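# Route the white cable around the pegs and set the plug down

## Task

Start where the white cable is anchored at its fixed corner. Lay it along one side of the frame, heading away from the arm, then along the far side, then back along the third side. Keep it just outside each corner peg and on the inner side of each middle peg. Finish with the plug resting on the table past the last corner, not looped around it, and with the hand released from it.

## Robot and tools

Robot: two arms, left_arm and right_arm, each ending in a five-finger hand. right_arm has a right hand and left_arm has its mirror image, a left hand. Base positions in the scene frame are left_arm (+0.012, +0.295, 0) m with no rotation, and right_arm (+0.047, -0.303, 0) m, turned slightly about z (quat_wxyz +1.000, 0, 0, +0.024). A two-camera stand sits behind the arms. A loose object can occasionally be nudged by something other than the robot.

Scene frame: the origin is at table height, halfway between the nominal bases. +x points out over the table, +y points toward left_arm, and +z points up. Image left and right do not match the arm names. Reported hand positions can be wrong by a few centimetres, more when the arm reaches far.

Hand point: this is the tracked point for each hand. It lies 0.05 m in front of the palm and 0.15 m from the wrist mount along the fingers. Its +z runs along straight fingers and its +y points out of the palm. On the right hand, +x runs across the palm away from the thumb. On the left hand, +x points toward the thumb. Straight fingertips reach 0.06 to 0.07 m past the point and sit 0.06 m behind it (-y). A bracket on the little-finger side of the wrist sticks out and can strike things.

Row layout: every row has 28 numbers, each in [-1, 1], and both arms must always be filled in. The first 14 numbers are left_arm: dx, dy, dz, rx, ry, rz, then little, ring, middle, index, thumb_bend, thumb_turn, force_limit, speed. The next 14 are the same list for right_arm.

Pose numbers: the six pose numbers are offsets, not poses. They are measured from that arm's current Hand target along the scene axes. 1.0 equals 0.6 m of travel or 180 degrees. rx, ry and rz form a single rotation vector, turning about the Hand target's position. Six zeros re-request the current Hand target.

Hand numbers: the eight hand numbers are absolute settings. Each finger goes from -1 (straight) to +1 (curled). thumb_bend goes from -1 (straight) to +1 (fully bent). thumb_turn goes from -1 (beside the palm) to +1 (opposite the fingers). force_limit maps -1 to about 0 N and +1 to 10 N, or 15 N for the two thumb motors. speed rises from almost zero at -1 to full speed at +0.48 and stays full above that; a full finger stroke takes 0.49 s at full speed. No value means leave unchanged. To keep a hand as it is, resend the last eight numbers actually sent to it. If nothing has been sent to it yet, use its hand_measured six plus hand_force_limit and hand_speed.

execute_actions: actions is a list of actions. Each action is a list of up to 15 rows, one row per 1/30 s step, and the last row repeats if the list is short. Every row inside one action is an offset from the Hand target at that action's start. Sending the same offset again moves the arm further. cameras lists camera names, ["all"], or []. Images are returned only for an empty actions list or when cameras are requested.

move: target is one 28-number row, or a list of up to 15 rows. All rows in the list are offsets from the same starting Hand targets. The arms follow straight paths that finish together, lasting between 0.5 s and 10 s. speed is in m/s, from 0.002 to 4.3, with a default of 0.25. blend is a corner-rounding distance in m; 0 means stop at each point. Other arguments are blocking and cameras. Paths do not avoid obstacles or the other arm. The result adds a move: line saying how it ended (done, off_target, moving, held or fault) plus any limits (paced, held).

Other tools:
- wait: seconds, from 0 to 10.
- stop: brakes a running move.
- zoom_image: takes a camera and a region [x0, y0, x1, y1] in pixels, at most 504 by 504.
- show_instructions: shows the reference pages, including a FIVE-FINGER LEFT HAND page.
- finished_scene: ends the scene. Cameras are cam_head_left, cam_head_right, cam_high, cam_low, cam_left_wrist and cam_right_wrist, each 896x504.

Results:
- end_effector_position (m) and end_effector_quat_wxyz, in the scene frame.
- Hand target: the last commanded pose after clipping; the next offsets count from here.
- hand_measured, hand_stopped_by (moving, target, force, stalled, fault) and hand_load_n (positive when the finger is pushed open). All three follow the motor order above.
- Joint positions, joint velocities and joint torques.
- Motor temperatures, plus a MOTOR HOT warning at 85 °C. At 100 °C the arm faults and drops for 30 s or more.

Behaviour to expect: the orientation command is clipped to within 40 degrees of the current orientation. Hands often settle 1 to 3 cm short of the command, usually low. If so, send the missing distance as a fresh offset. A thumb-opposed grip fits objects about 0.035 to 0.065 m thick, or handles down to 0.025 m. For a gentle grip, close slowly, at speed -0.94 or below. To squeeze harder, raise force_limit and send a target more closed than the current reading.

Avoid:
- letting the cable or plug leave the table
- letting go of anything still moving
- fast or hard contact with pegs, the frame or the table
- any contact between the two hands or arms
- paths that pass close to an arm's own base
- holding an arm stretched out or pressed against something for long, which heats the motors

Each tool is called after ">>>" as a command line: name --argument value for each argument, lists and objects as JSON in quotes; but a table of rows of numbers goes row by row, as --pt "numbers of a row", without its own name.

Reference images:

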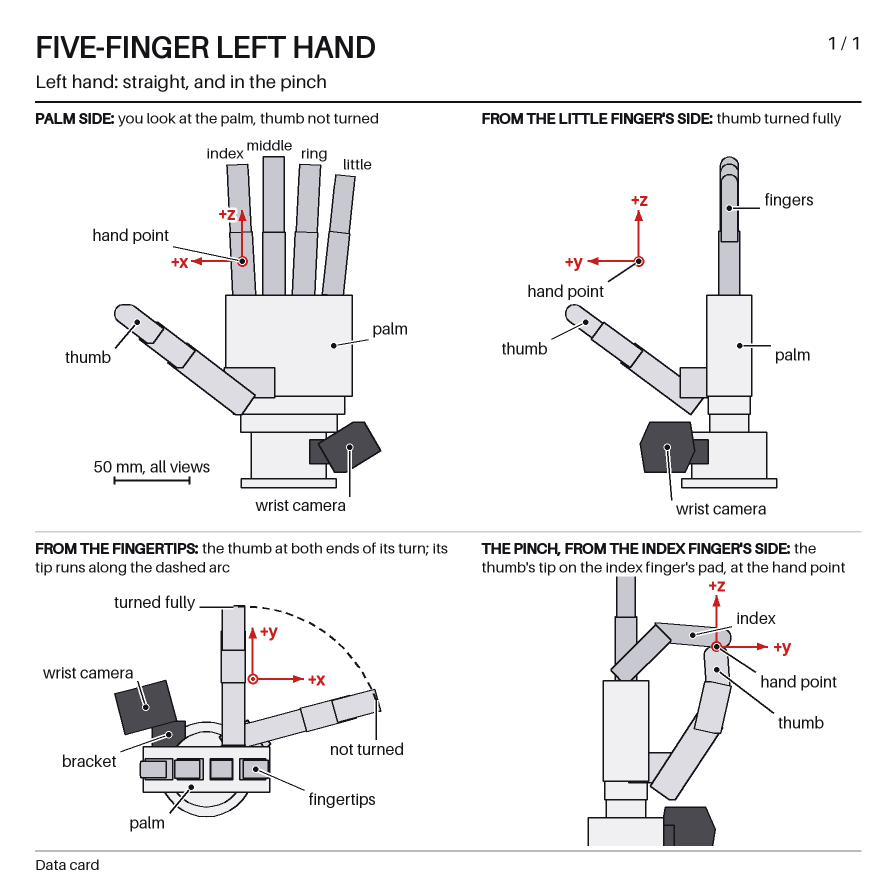

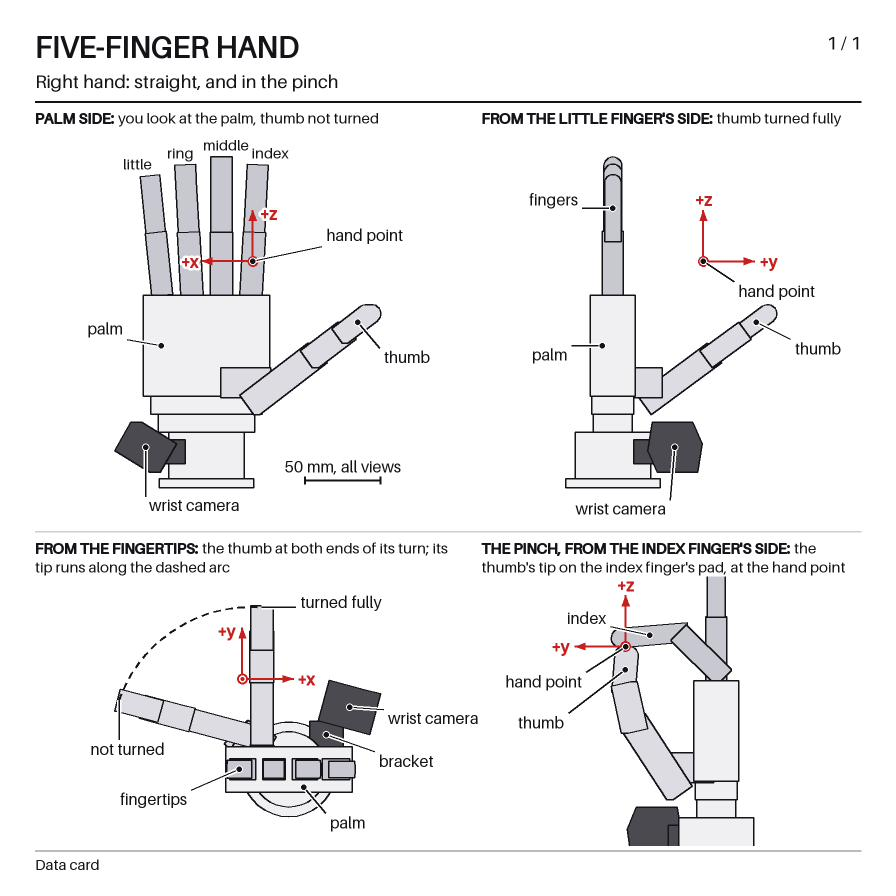

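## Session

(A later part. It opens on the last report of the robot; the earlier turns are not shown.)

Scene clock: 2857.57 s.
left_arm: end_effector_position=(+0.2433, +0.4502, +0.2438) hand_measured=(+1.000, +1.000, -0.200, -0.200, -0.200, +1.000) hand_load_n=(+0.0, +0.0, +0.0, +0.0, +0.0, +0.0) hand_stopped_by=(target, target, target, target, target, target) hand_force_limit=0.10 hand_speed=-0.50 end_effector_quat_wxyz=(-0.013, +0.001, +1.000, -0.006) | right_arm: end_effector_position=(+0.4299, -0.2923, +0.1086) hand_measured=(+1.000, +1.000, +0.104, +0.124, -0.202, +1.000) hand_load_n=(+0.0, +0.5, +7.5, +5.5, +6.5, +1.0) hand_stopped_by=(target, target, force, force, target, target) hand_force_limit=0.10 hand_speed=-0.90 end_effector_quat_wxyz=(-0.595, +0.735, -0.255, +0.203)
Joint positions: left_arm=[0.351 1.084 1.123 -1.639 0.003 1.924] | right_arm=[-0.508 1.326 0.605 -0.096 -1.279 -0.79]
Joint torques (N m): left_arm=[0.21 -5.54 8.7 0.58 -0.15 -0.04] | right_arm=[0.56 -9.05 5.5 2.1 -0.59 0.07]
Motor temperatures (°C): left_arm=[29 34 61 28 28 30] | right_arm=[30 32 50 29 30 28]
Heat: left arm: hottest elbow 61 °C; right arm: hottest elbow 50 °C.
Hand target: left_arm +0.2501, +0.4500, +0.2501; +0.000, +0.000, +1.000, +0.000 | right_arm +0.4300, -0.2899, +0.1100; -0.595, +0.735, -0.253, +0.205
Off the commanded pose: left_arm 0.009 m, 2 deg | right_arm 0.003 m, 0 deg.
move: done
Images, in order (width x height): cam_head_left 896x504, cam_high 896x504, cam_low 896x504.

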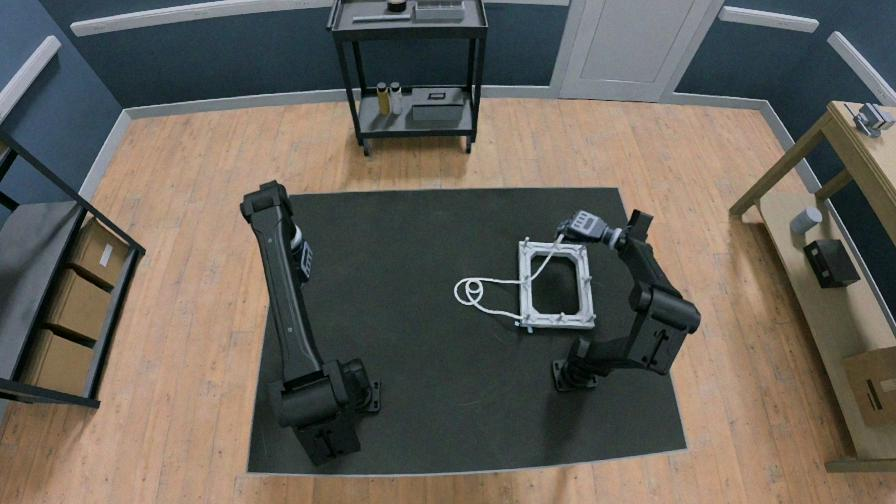

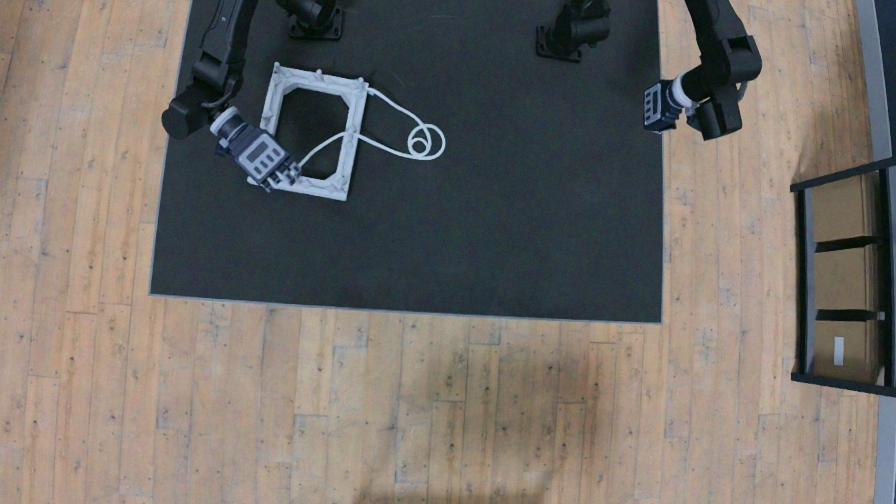

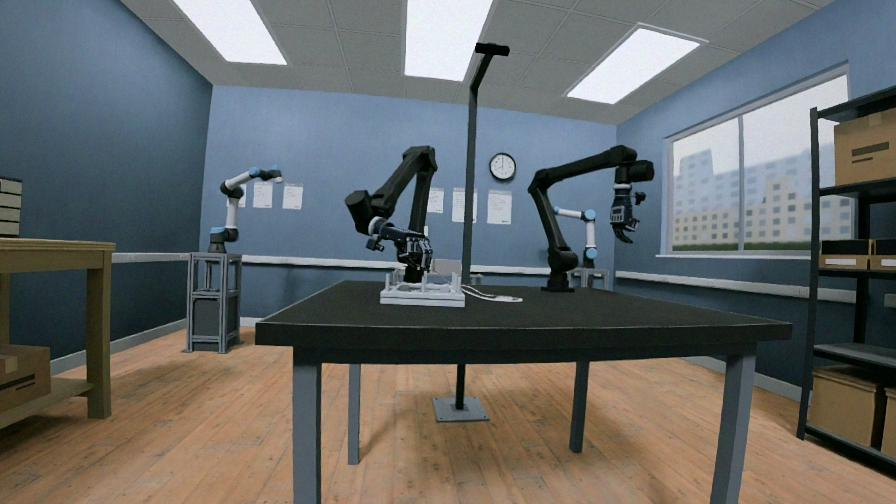

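>>> zoom_image --camera "cam_head_left" --region '[505, 265, 545, 305]'

>>> zoom_image --camera "cam_high" --region '[320, 100, 380, 160]'

Scaled by 12.600 from the camera's 896x504 image, which has a finer 1280x720 frame.

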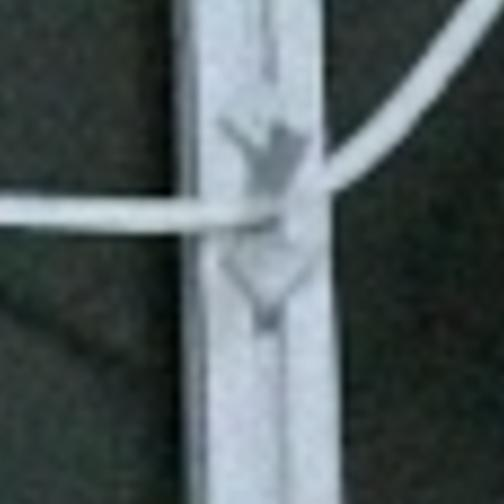

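Scaled by 8.400 from the camera's 896x504 image, which has a finer 1280x720 frame.

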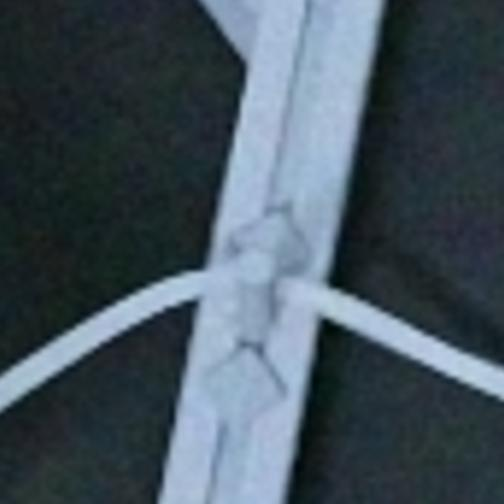

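>>> move --pt "0 0 0 0 0 0 1 1 -0.2 -0.2 -0.2 1 0.1 -0.5 0.0417 0.1665 0.0083 0 0 0.0444 1 1 0.5 0.5 -0.2 1 0.1 -0.9" --pt "0 0 0 0 0 0 1 1 -0.2 -0.2 -0.2 1 0.1 -0.5 0.0417 0.3665 0.0083 0 0 0.1278 1 1 0.5 0.5 -0.2 1 0.1 -0.9" --speed 0.1 --blend 0.02 --cameras '["cam_head_left","cam_high","cam_low"]'

>>> zoom_image --camera "cam_head_left" --region '[400, 200, 610, 340]'

>>> zoom_image --camera "cam_low" --region '[360, 230, 500, 320]'

Scene clock: 2873.73 s.
left_arm: end_effector_position=(+0.2433, +0.4502, +0.2438) hand_measured=(+1.000, +1.000, -0.200, -0.200, -0.200, +1.000) hand_load_n=(+0.0, +0.0, +0.0, +0.0, +0.0, +0.0) hand_stopped_by=(target, target, target, target, target, target) hand_force_limit=0.10 hand_speed=-0.50 end_effector_quat_wxyz=(-0.013, +0.001, +1.000, -0.006) | right_arm: end_effector_position=(+0.4393, -0.0760, +0.1050) hand_measured=(+1.000, +1.000, +0.104, +0.124, -0.202, +1.000) hand_load_n=(+0.0, +0.0, +8.5, +0.5, +4.5, +1.0) hand_stopped_by=(target, target, force, force, target, target) hand_force_limit=0.10 hand_speed=-0.90 end_effector_quat_wxyz=(-0.619, +0.774, -0.111, +0.072)
Joint positions: left_arm=[0.351 1.084 1.123 -1.639 0.003 1.924] | right_arm=[0.079 1.462 0.677 0.24 -1.127 -0.474]
Joint torques (N m): left_arm=[0.21 -5.6 8.69 0.58 -0.15 -0.04] | right_arm=[-0.32 -9.17 8.29 2.55 -0.31 0.07]
Motor temperatures (°C): left_arm=[29 33 61 28 28 30] | right_arm=[30 32 49 29 30 28]
Heat: left arm: hottest elbow 61 °C; right arm: hottest elbow 49 °C.
Hand target: left_arm +0.2501, +0.4500, +0.2501; +0.000, +0.000, +1.000, +0.000 | right_arm +0.4551, -0.0700, +0.1149; -0.624, +0.771, -0.102, +0.082
Off the commanded pose: left_arm 0.009 m, 2 deg | right_arm 0.020 m, 2 deg.
move: off_target (right_arm)
Images, in order (width x height): cam_head_left 896x504, cam_high 896x504, cam_low 896x504.

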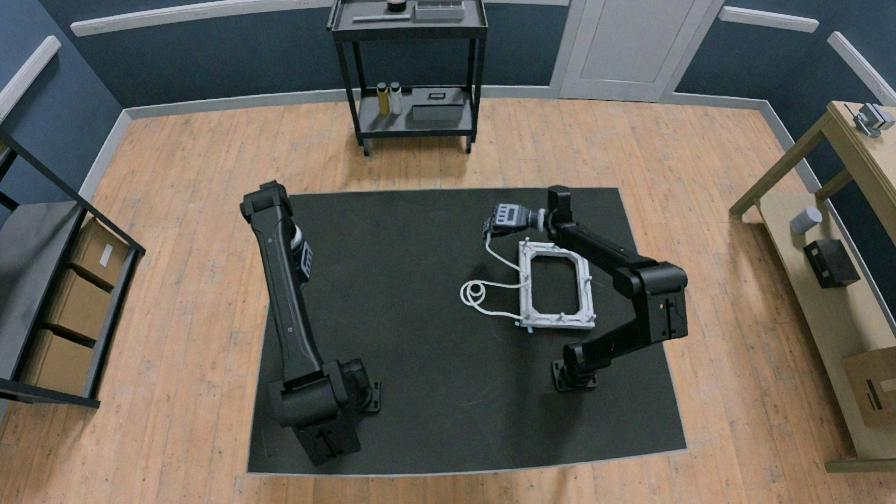

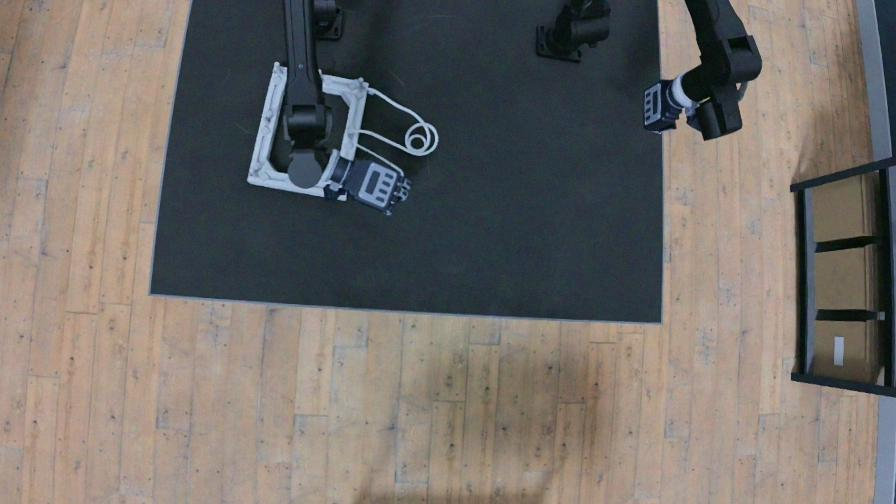

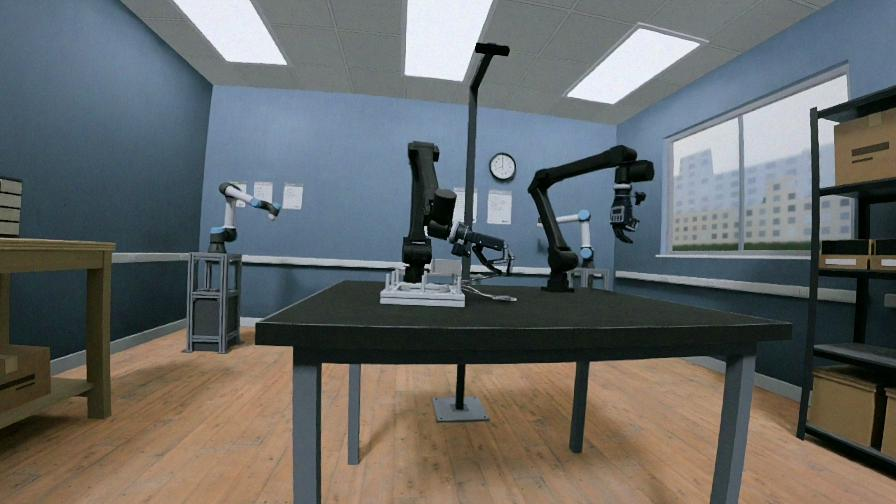

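Scaled by 2.400 from the camera's 896x504 image, which has a finer 1280x720 frame.

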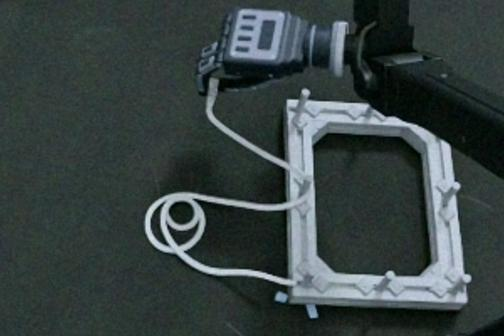

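Scaled by 3.600 from the camera's 896x504 image, which has a finer 1280x720 frame.

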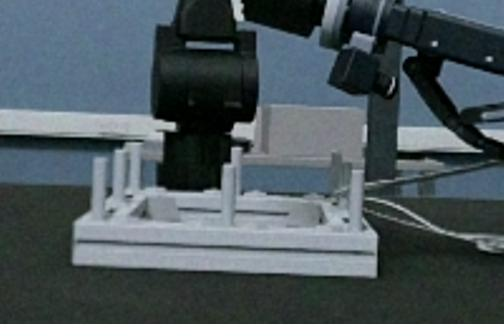

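>>> execute_actions --actions '[]' --cameras '["cam_right_wrist", "cam_head_left"]'

>>> zoom_image --camera "cam_right_wrist" --region '[340, 100, 640, 400]'

>>> zoom_image --camera "cam_head_left" --region '[475, 205, 535, 265]'

>>> zoom_image --camera "cam_head_left" --region '[505, 265, 545, 305]'

Scene clock: 2879.57 s.
left_arm: end_effector_position=(+0.2433, +0.4502, +0.2438) hand_measured=(+1.000, +1.000, -0.200, -0.200, -0.200, +1.000) hand_load_n=(+0.0, +0.0, +0.0, +0.0, +0.0, +0.0) hand_stopped_by=(target, target, target, target, target, target) hand_force_limit=0.10 hand_speed=-0.50 end_effector_quat_wxyz=(-0.013, +0.001, +1.000, -0.006) | right_arm: end_effector_position=(+0.4393, -0.0760, +0.1050) hand_measured=(+1.000, +1.000, +0.104, +0.124, -0.202, +1.000) hand_load_n=(+0.5, +0.0, +8.5, +0.5, +4.5, +1.0) hand_stopped_by=(target, target, force, force, target, target) hand_force_limit=0.10 hand_speed=-0.90 end_effector_quat_wxyz=(-0.619, +0.774, -0.111, +0.072)
Joint positions: left_arm=[0.351 1.084 1.123 -1.639 0.003 1.924] | right_arm=[0.079 1.462 0.677 0.24 -1.127 -0.474]
Joint velocities: within noise
Joint torques (N m): left_arm=[0.21 -5.54 8.7 0.58 -0.15 -0.04] | right_arm=[0.5 -8.94 8.68 2.48 -0.42 0.07]
Motor temperatures (°C): left_arm=[29 33 61 28 28 30] | right_arm=[30 33 50 29 30 28]
Heat: left arm: hottest elbow 61 °C; right arm: hottest elbow 50 °C.
Hand target: left_arm +0.2501, +0.4500, +0.2501; +0.000, +0.000, +1.000, +0.000 | right_arm +0.4551, -0.0700, +0.1150; -0.624, +0.771, -0.102, +0.082
Off the commanded pose: left_arm 0.009 m, 2 deg | right_arm 0.020 m, 2 deg.
Images, in order (width x height): cam_head_left 896x504, cam_right_wrist 896x504.

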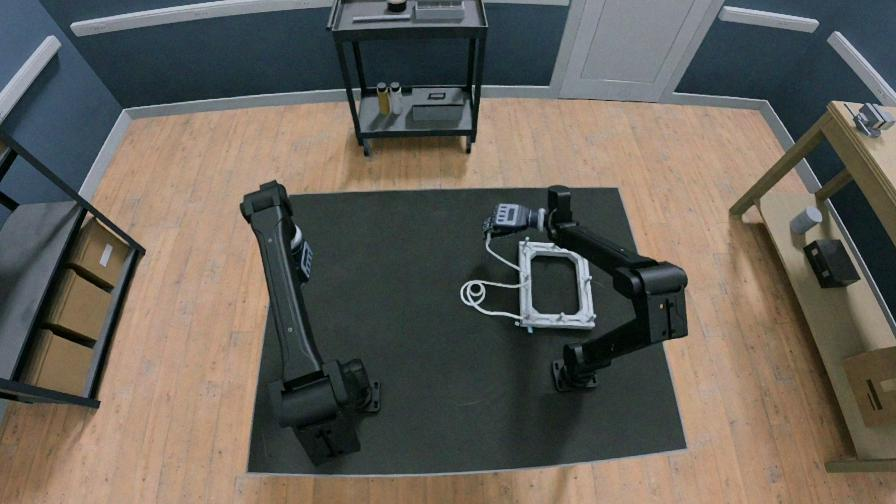

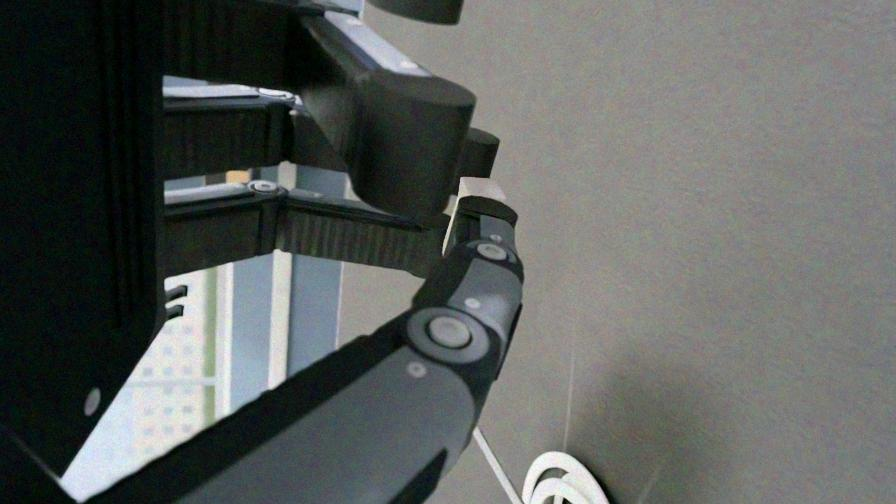

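Scaled by 1.680 from the camera's 896x504 image, which has a finer 1280x720 frame.

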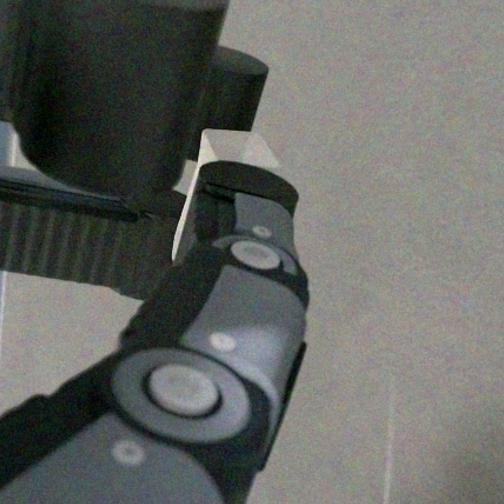

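Scaled by 8.400 from the camera's 896x504 image, which has a finer 1280x720 frame.

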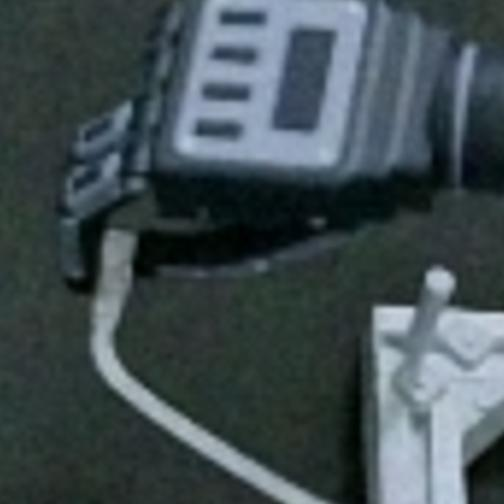

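Scaled by 12.600 from the camera's 896x504 image, which has a finer 1280x720 frame.

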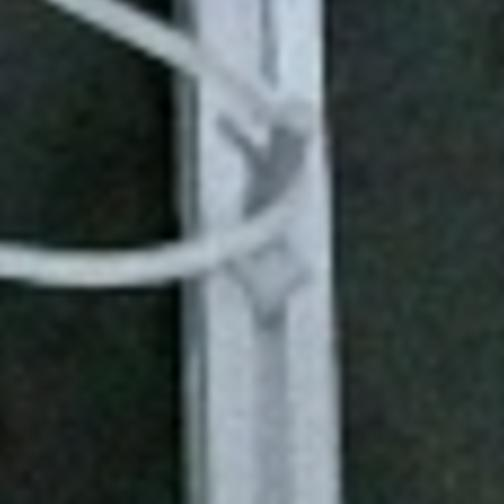

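>>> move --pt "0 0 0 0 0 0 1 1 -0.2 -0.2 -0.2 1 0.1 -0.5 0.1248 -0.0167 -0.0417 0 0 0 1 1 0.5 0.5 -0.2 1 0.1 -0.9" --pt "0 0 0 0 0 0 1 1 -0.2 -0.2 -0.2 1 0.1 -0.5 0.15 -0.2167 -0.05 0 0 -0.0556 1 1 0.5 0.5 -0.2 1 0.1 -0.9" --pt "0 0 0 0 0 0 1 1 -0.2 -0.2 -0.2 1 0.1 -0.5 0.1415 -0.4167 -0.05 0 0 -0.1667 1 1 0.5 0.5 -0.2 1 0.1 -0.9" --speed 0.08 --blend 0.03 --cameras '["cam_head_left","cam_high","cam_low"]'

>>> zoom_image --camera "cam_head_left" --region '[430, 200, 640, 340]'

>>> zoom_image --camera "cam_low" --region '[360, 230, 500, 320]'

Scene clock: 2912.30 s.
left_arm: end_effector_position=(+0.2433, +0.4502, +0.2438) hand_measured=(+1.000, +1.000, -0.200, -0.200, -0.200, +1.000) hand_load_n=(+0.0, +0.5, +0.0, +0.0, +0.0, +0.0) hand_stopped_by=(target, target, target, target, target, target) hand_force_limit=0.10 hand_speed=-0.50 end_effector_quat_wxyz=(-0.013, +0.001, +1.000, -0.006) | right_arm: end_effector_position=(+0.5389, -0.3151, +0.0812) hand_measured=(+1.000, +1.000, +0.104, +0.124, -0.202, +1.000) hand_load_n=(+0.0, +0.0, +7.5, +1.5, +5.0, +2.0) hand_stopped_by=(target, target, force, force, target, target) hand_force_limit=0.10 hand_speed=-0.90 end_effector_quat_wxyz=(-0.582, +0.721, -0.296, +0.232)
Joint positions: left_arm=[0.351 1.084 1.123 -1.639 0.003 1.924] | right_arm=[-0.438 1.617 0.77 0.312 -1.137 -0.483]
Joint torques (N m): left_arm=[0.21 -5.6 8.69 0.58 -0.15 -0.04] | right_arm=[-0.73 -12.63 4.89 2.14 -0.29 -0.03]
Motor temperatures (°C): left_arm=[29 33 62 28 28 30] | right_arm=[30 33 51 29 30 28]
Heat: left arm: hottest elbow 62 °C; right arm: hottest elbow 51 °C.
Hand target: left_arm +0.2501, +0.4500, +0.2501; +0.000, +0.000, +1.000, +0.000 | right_arm +0.5399, -0.3200, +0.0848; -0.581, +0.718, -0.298, +0.240
Off the commanded pose: left_arm 0.009 m, 2 deg | right_arm 0.006 m, 1 deg.
move: done
Images, in order (width x height): cam_head_left 896x504, cam_high 896x504, cam_low 896x504.

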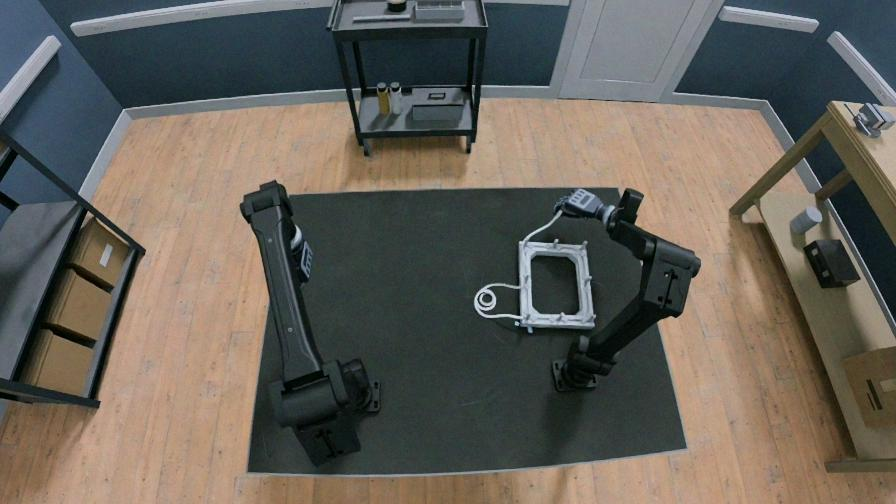

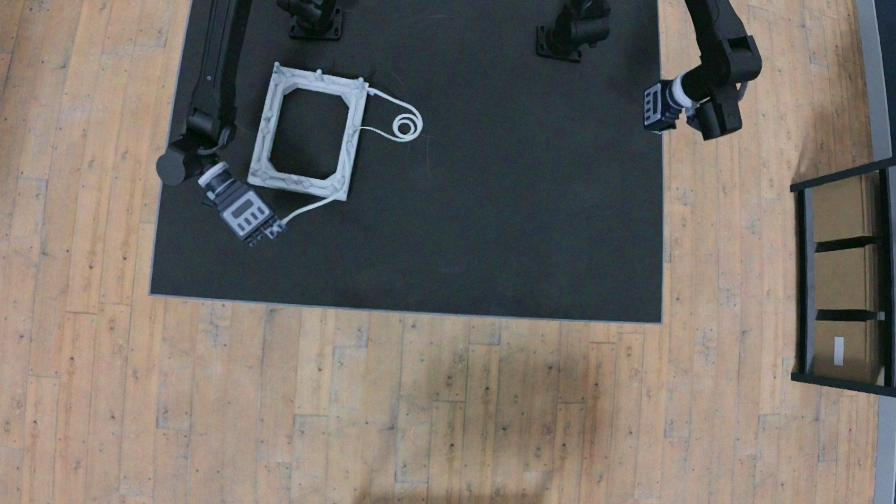

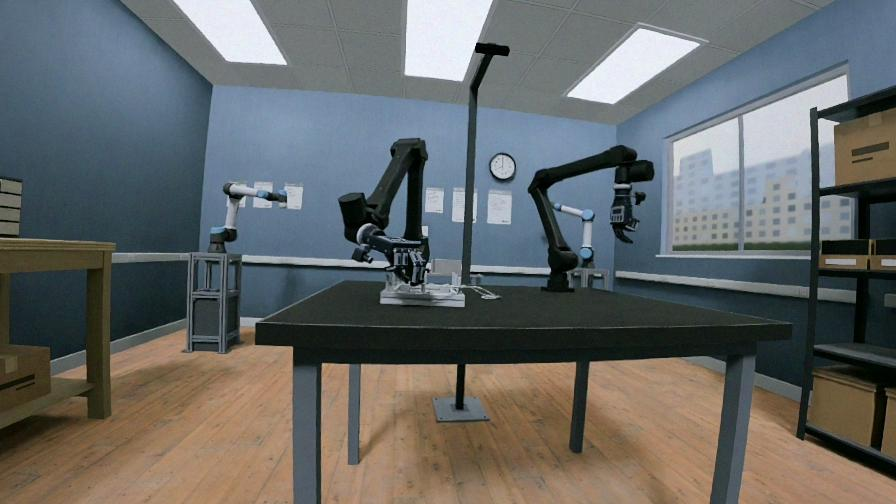

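Scaled by 2.400 from the camera's 896x504 image, which has a finer 1280x720 frame.

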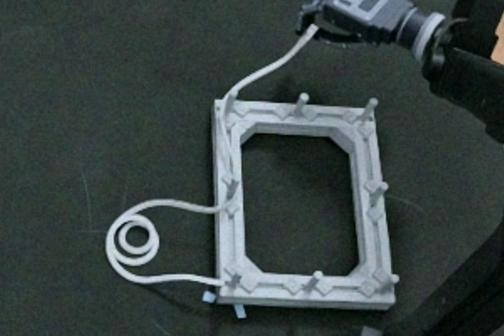

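Scaled by 3.600 from the camera's 896x504 image, which has a finer 1280x720 frame.

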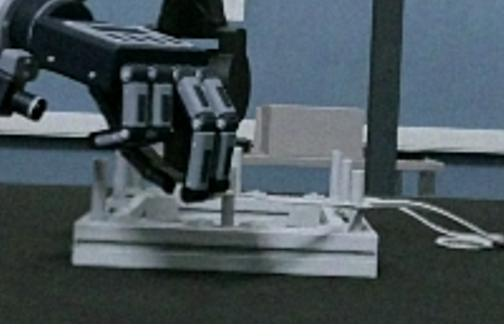

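>>> zoom_image --camera "cam_head_left" --region '[505, 230, 555, 290]'

>>> zoom_image --camera "cam_high" --region '[290, 110, 390, 220]'

Scaled by 8.400 from the camera's 896x504 image, which has a finer 1280x720 frame.

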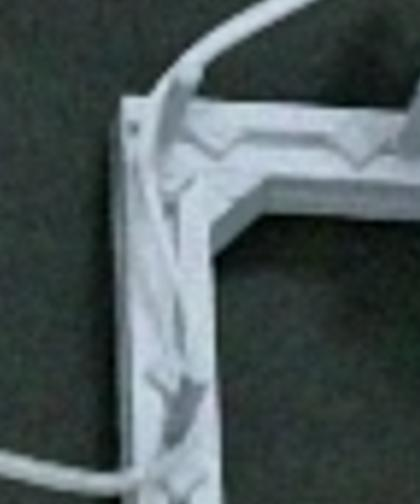

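Scaled by 4.582 from the camera's 896x504 image, which has a finer 1280x720 frame.

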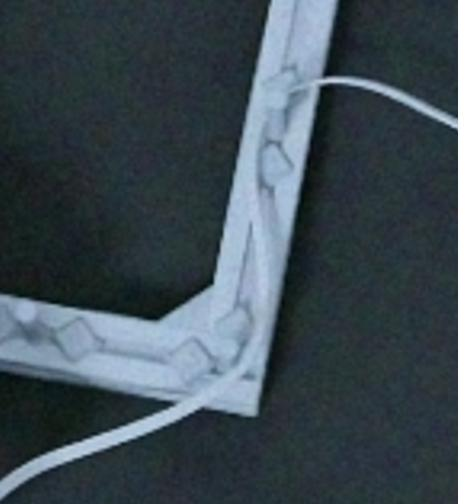

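>>> move --pt "0 0 0 0 0 0 1 1 -0.2 -0.2 -0.2 1 0.1 -0.5 0.0083 -0.2167 0 0 0 -0.1389 1 1 0.5 0.5 -0.2 1 0.1 -0.9" --pt "0 0 0 0 0 0 1 1 -0.2 -0.2 -0.2 1 0.1 -0.5 0.0083 -0.0167 0.0253 0 0 -0.3611 1 1 0.5 0.5 -0.2 1 0.1 -0.9" --pt "0 0 0 0 0 0 1 1 -0.2 -0.2 -0.2 1 0.1 -0.5 -0.0667 0.1417 0.042 0 0 -0.5 1 1 0.5 0.5 -0.2 1 0.1 -0.9" --speed '[0.06, 0.12, 0.12]' --blend '[0, 0.03, 0]' --cameras '["cam_head_left","cam_high","cam_low"]'

>>> zoom_image --camera "cam_head_left" --region '[430, 200, 640, 340]'

>>> zoom_image --camera "cam_high" --region '[180, 60, 420, 250]'

Scene clock: 2948.10 s.
left_arm: end_effector_position=(+0.2433, +0.4502, +0.2438) hand_measured=(+1.000, +1.000, -0.200, -0.200, -0.200, +1.000) hand_load_n=(+0.0, +0.0, +0.0, +0.5, -0.5, -0.5) hand_stopped_by=(target, target, target, target, target, target) hand_force_limit=0.10 hand_speed=-0.50 end_effector_quat_wxyz=(-0.013, +0.001, +1.000, -0.006) | right_arm: end_effector_position=(+0.4884, -0.2442, +0.1018) hand_measured=(+1.000, +1.000, +0.104, +0.124, -0.202, +1.000) hand_load_n=(+0.0, +0.0, +8.0, +1.5, +5.0, +2.0) hand_stopped_by=(target, target, force, force, target, target) hand_force_limit=0.10 hand_speed=-0.90 end_effector_quat_wxyz=(+0.232, -0.304, +0.717, -0.583)
Joint positions: left_arm=[0.351 1.084 1.123 -1.639 0.003 1.924] | right_arm=[0.458 1.355 0.584 0.094 1.226 0.624]
Joint torques (N m): left_arm=[0.26 -5.54 8.69 0.58 -0.15 -0.04] | right_arm=[-0.21 -6.77 8.1 1.13 0.48 0.05]
Motor temperatures (°C): left_arm=[29 33 62 28 28 30] | right_arm=[30 33 48 29 30 28]
Heat: left arm: hottest elbow 62 °C; right arm: hottest elbow 48 °C.
Hand target: left_arm +0.2501, +0.4500, +0.2501; +0.000, +0.000, +1.000, +0.000 | right_arm +0.5000, -0.2351, +0.1101; +0.241, -0.297, +0.718, -0.581
Off the commanded pose: left_arm 0.009 m, 2 deg | right_arm 0.017 m, 1 deg.
move: off_target (right_arm)
Images, in order (width x height): cam_head_left 896x504, cam_high 896x504, cam_low 896x504.

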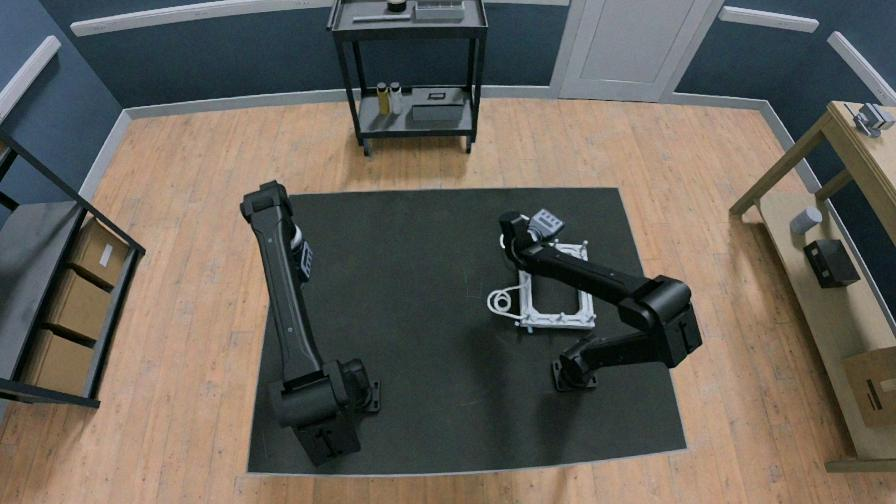

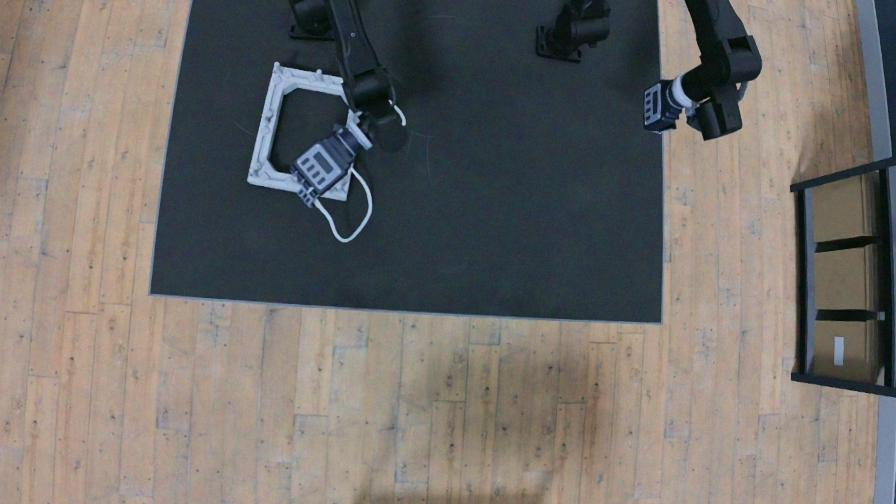

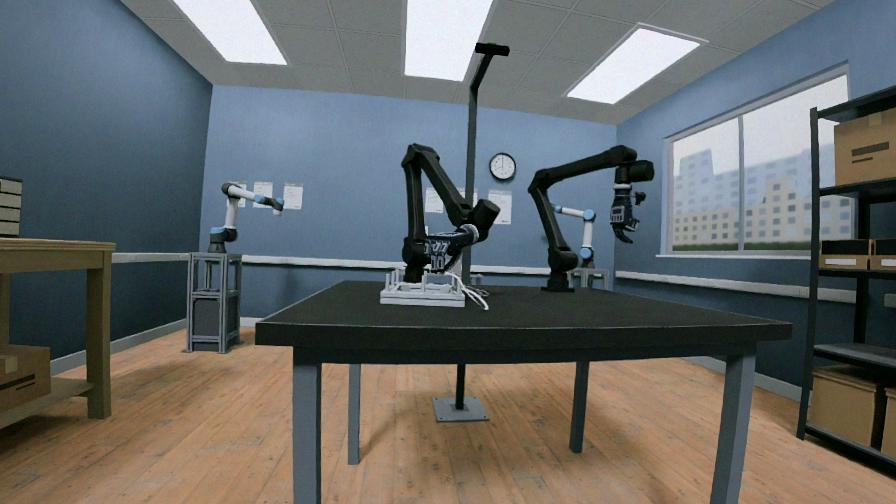

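Scaled by 2.400 from the camera's 896x504 image, which has a finer 1280x720 frame.

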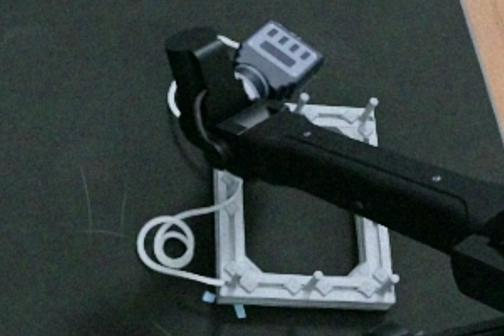

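Scaled by 2.100 from the camera's 896x504 image, which has a finer 1280x720 frame.

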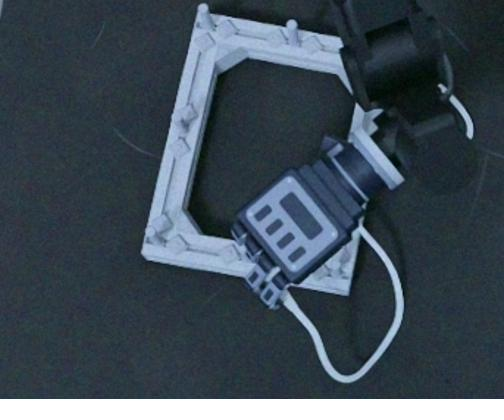

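>>> move --pt "0 0 0 0 0 0 1 1 -0.2 -0.2 -0.2 1 0.1 -0.5 -0.2 -0.0165 0 0 0 0.0556 1 1 0.5 0.5 -0.2 1 0.1 -0.9" --pt "0 0 0 0 0 0 1 1 -0.2 -0.2 -0.2 1 0.1 -0.5 -0.2333 -0.1248 0 0 0 0.1667 1 1 0.5 0.5 -0.2 1 0.1 -0.9" --pt "0 0 0 0 0 0 1 1 -0.2 -0.2 -0.2 1 0.1 -0.5 -0.1917 -0.25 0 0 0 0.3611 1 1 0.5 0.5 -0.2 1 0.1 -0.9" --speed 0.1 --blend 0.02 --cameras '["cam_head_left","cam_high","cam_low"]'

>>> zoom_image --camera "cam_head_left" --region '[430, 200, 640, 340]'

>>> zoom_image --camera "cam_high" --region '[180, 60, 420, 250]'

Scene clock: 2975.10 s.
left_arm: end_effector_position=(+0.2433, +0.4502, +0.2438) hand_measured=(+1.000, +1.000, -0.200, -0.200, -0.200, +1.000) hand_load_n=(+0.0, +0.0, +0.5, +0.0, +0.0, +0.0) hand_stopped_by=(target, target, target, target, target, target) hand_force_limit=0.10 hand_speed=-0.50 end_effector_quat_wxyz=(-0.013, +0.001, +1.000, -0.006) | right_arm: end_effector_position=(+0.3758, -0.3732, +0.0997) hand_measured=(+1.000, +1.000, +0.104, +0.124, -0.202, +1.000) hand_load_n=(+0.0, +0.0, +8.0, +1.0, +5.0, +2.0) hand_stopped_by=(target, target, force, force, target, target) hand_force_limit=0.10 hand_speed=-0.90 end_effector_quat_wxyz=(-0.520, +0.634, -0.453, +0.350)
Joint positions: left_arm=[0.351 1.084 1.123 -1.639 0.003 1.924] | right_arm=[-0.797 1.053 0.301 0.294 -1.061 -0.378]
Joint torques (N m): left_arm=[0.26 -5.6 8.7 0.57 -0.15 -0.03] | right_arm=[-1.08 -2.84 8.58 1.17 -0.46 -0.24]
Motor temperatures (°C): left_arm=[29 33 62 28 28 30] | right_arm=[30 33 49 29 30 28]
Heat: left arm: hottest elbow 62 °C; right arm: hottest elbow 49 °C.
Hand target: left_arm +0.2501, +0.4500, +0.2501; +0.000, +0.000, +1.000, +0.000 | right_arm +0.3849, -0.3849, +0.1100; -0.516, +0.636, -0.446, +0.360
Off the commanded pose: left_arm 0.009 m, 2 deg | right_arm 0.018 m, 2 deg.
move: off_target (right_arm)
Images, in order (width x height): cam_head_left 896x504, cam_high 896x504, cam_low 896x504.

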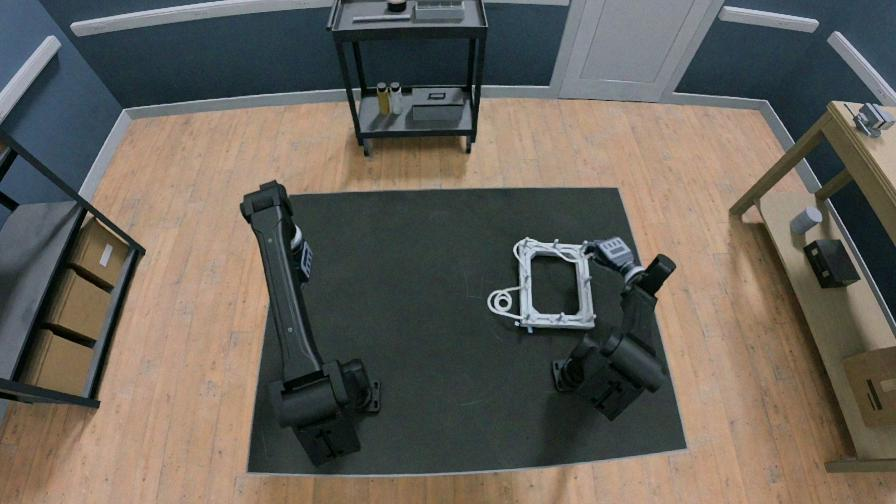

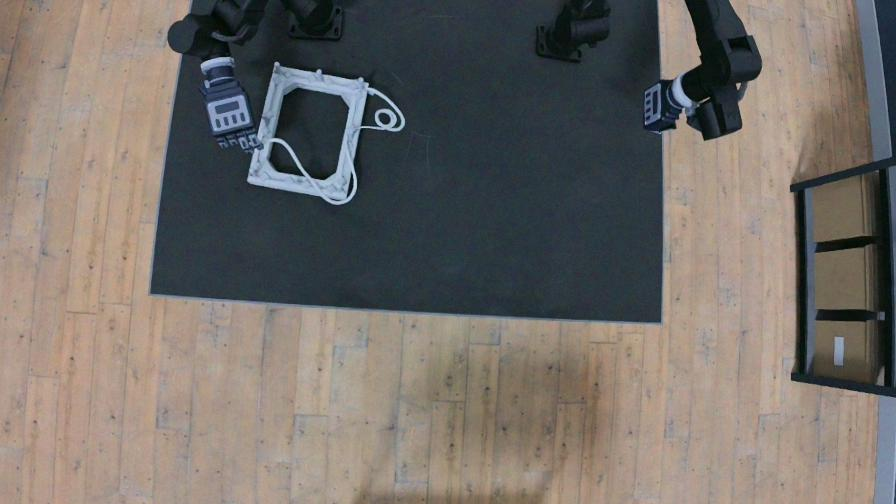

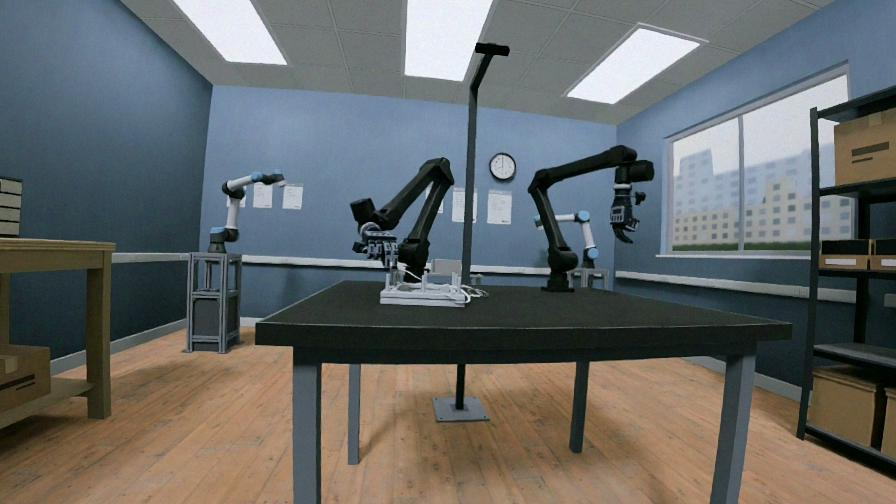

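Scaled by 2.400 from the camera's 896x504 image, which has a finer 1280x720 frame.

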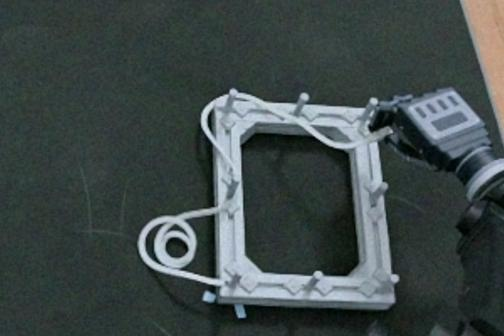

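Scaled by 2.100 from the camera's 896x504 image, which has a finer 1280x720 frame.

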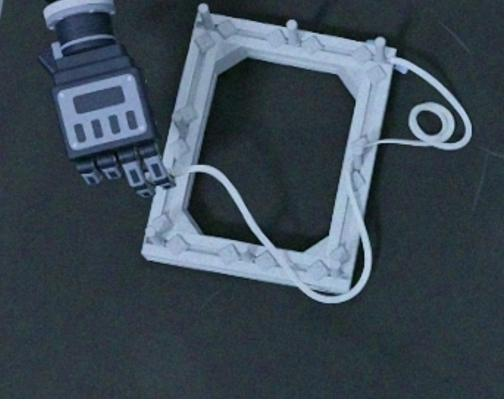

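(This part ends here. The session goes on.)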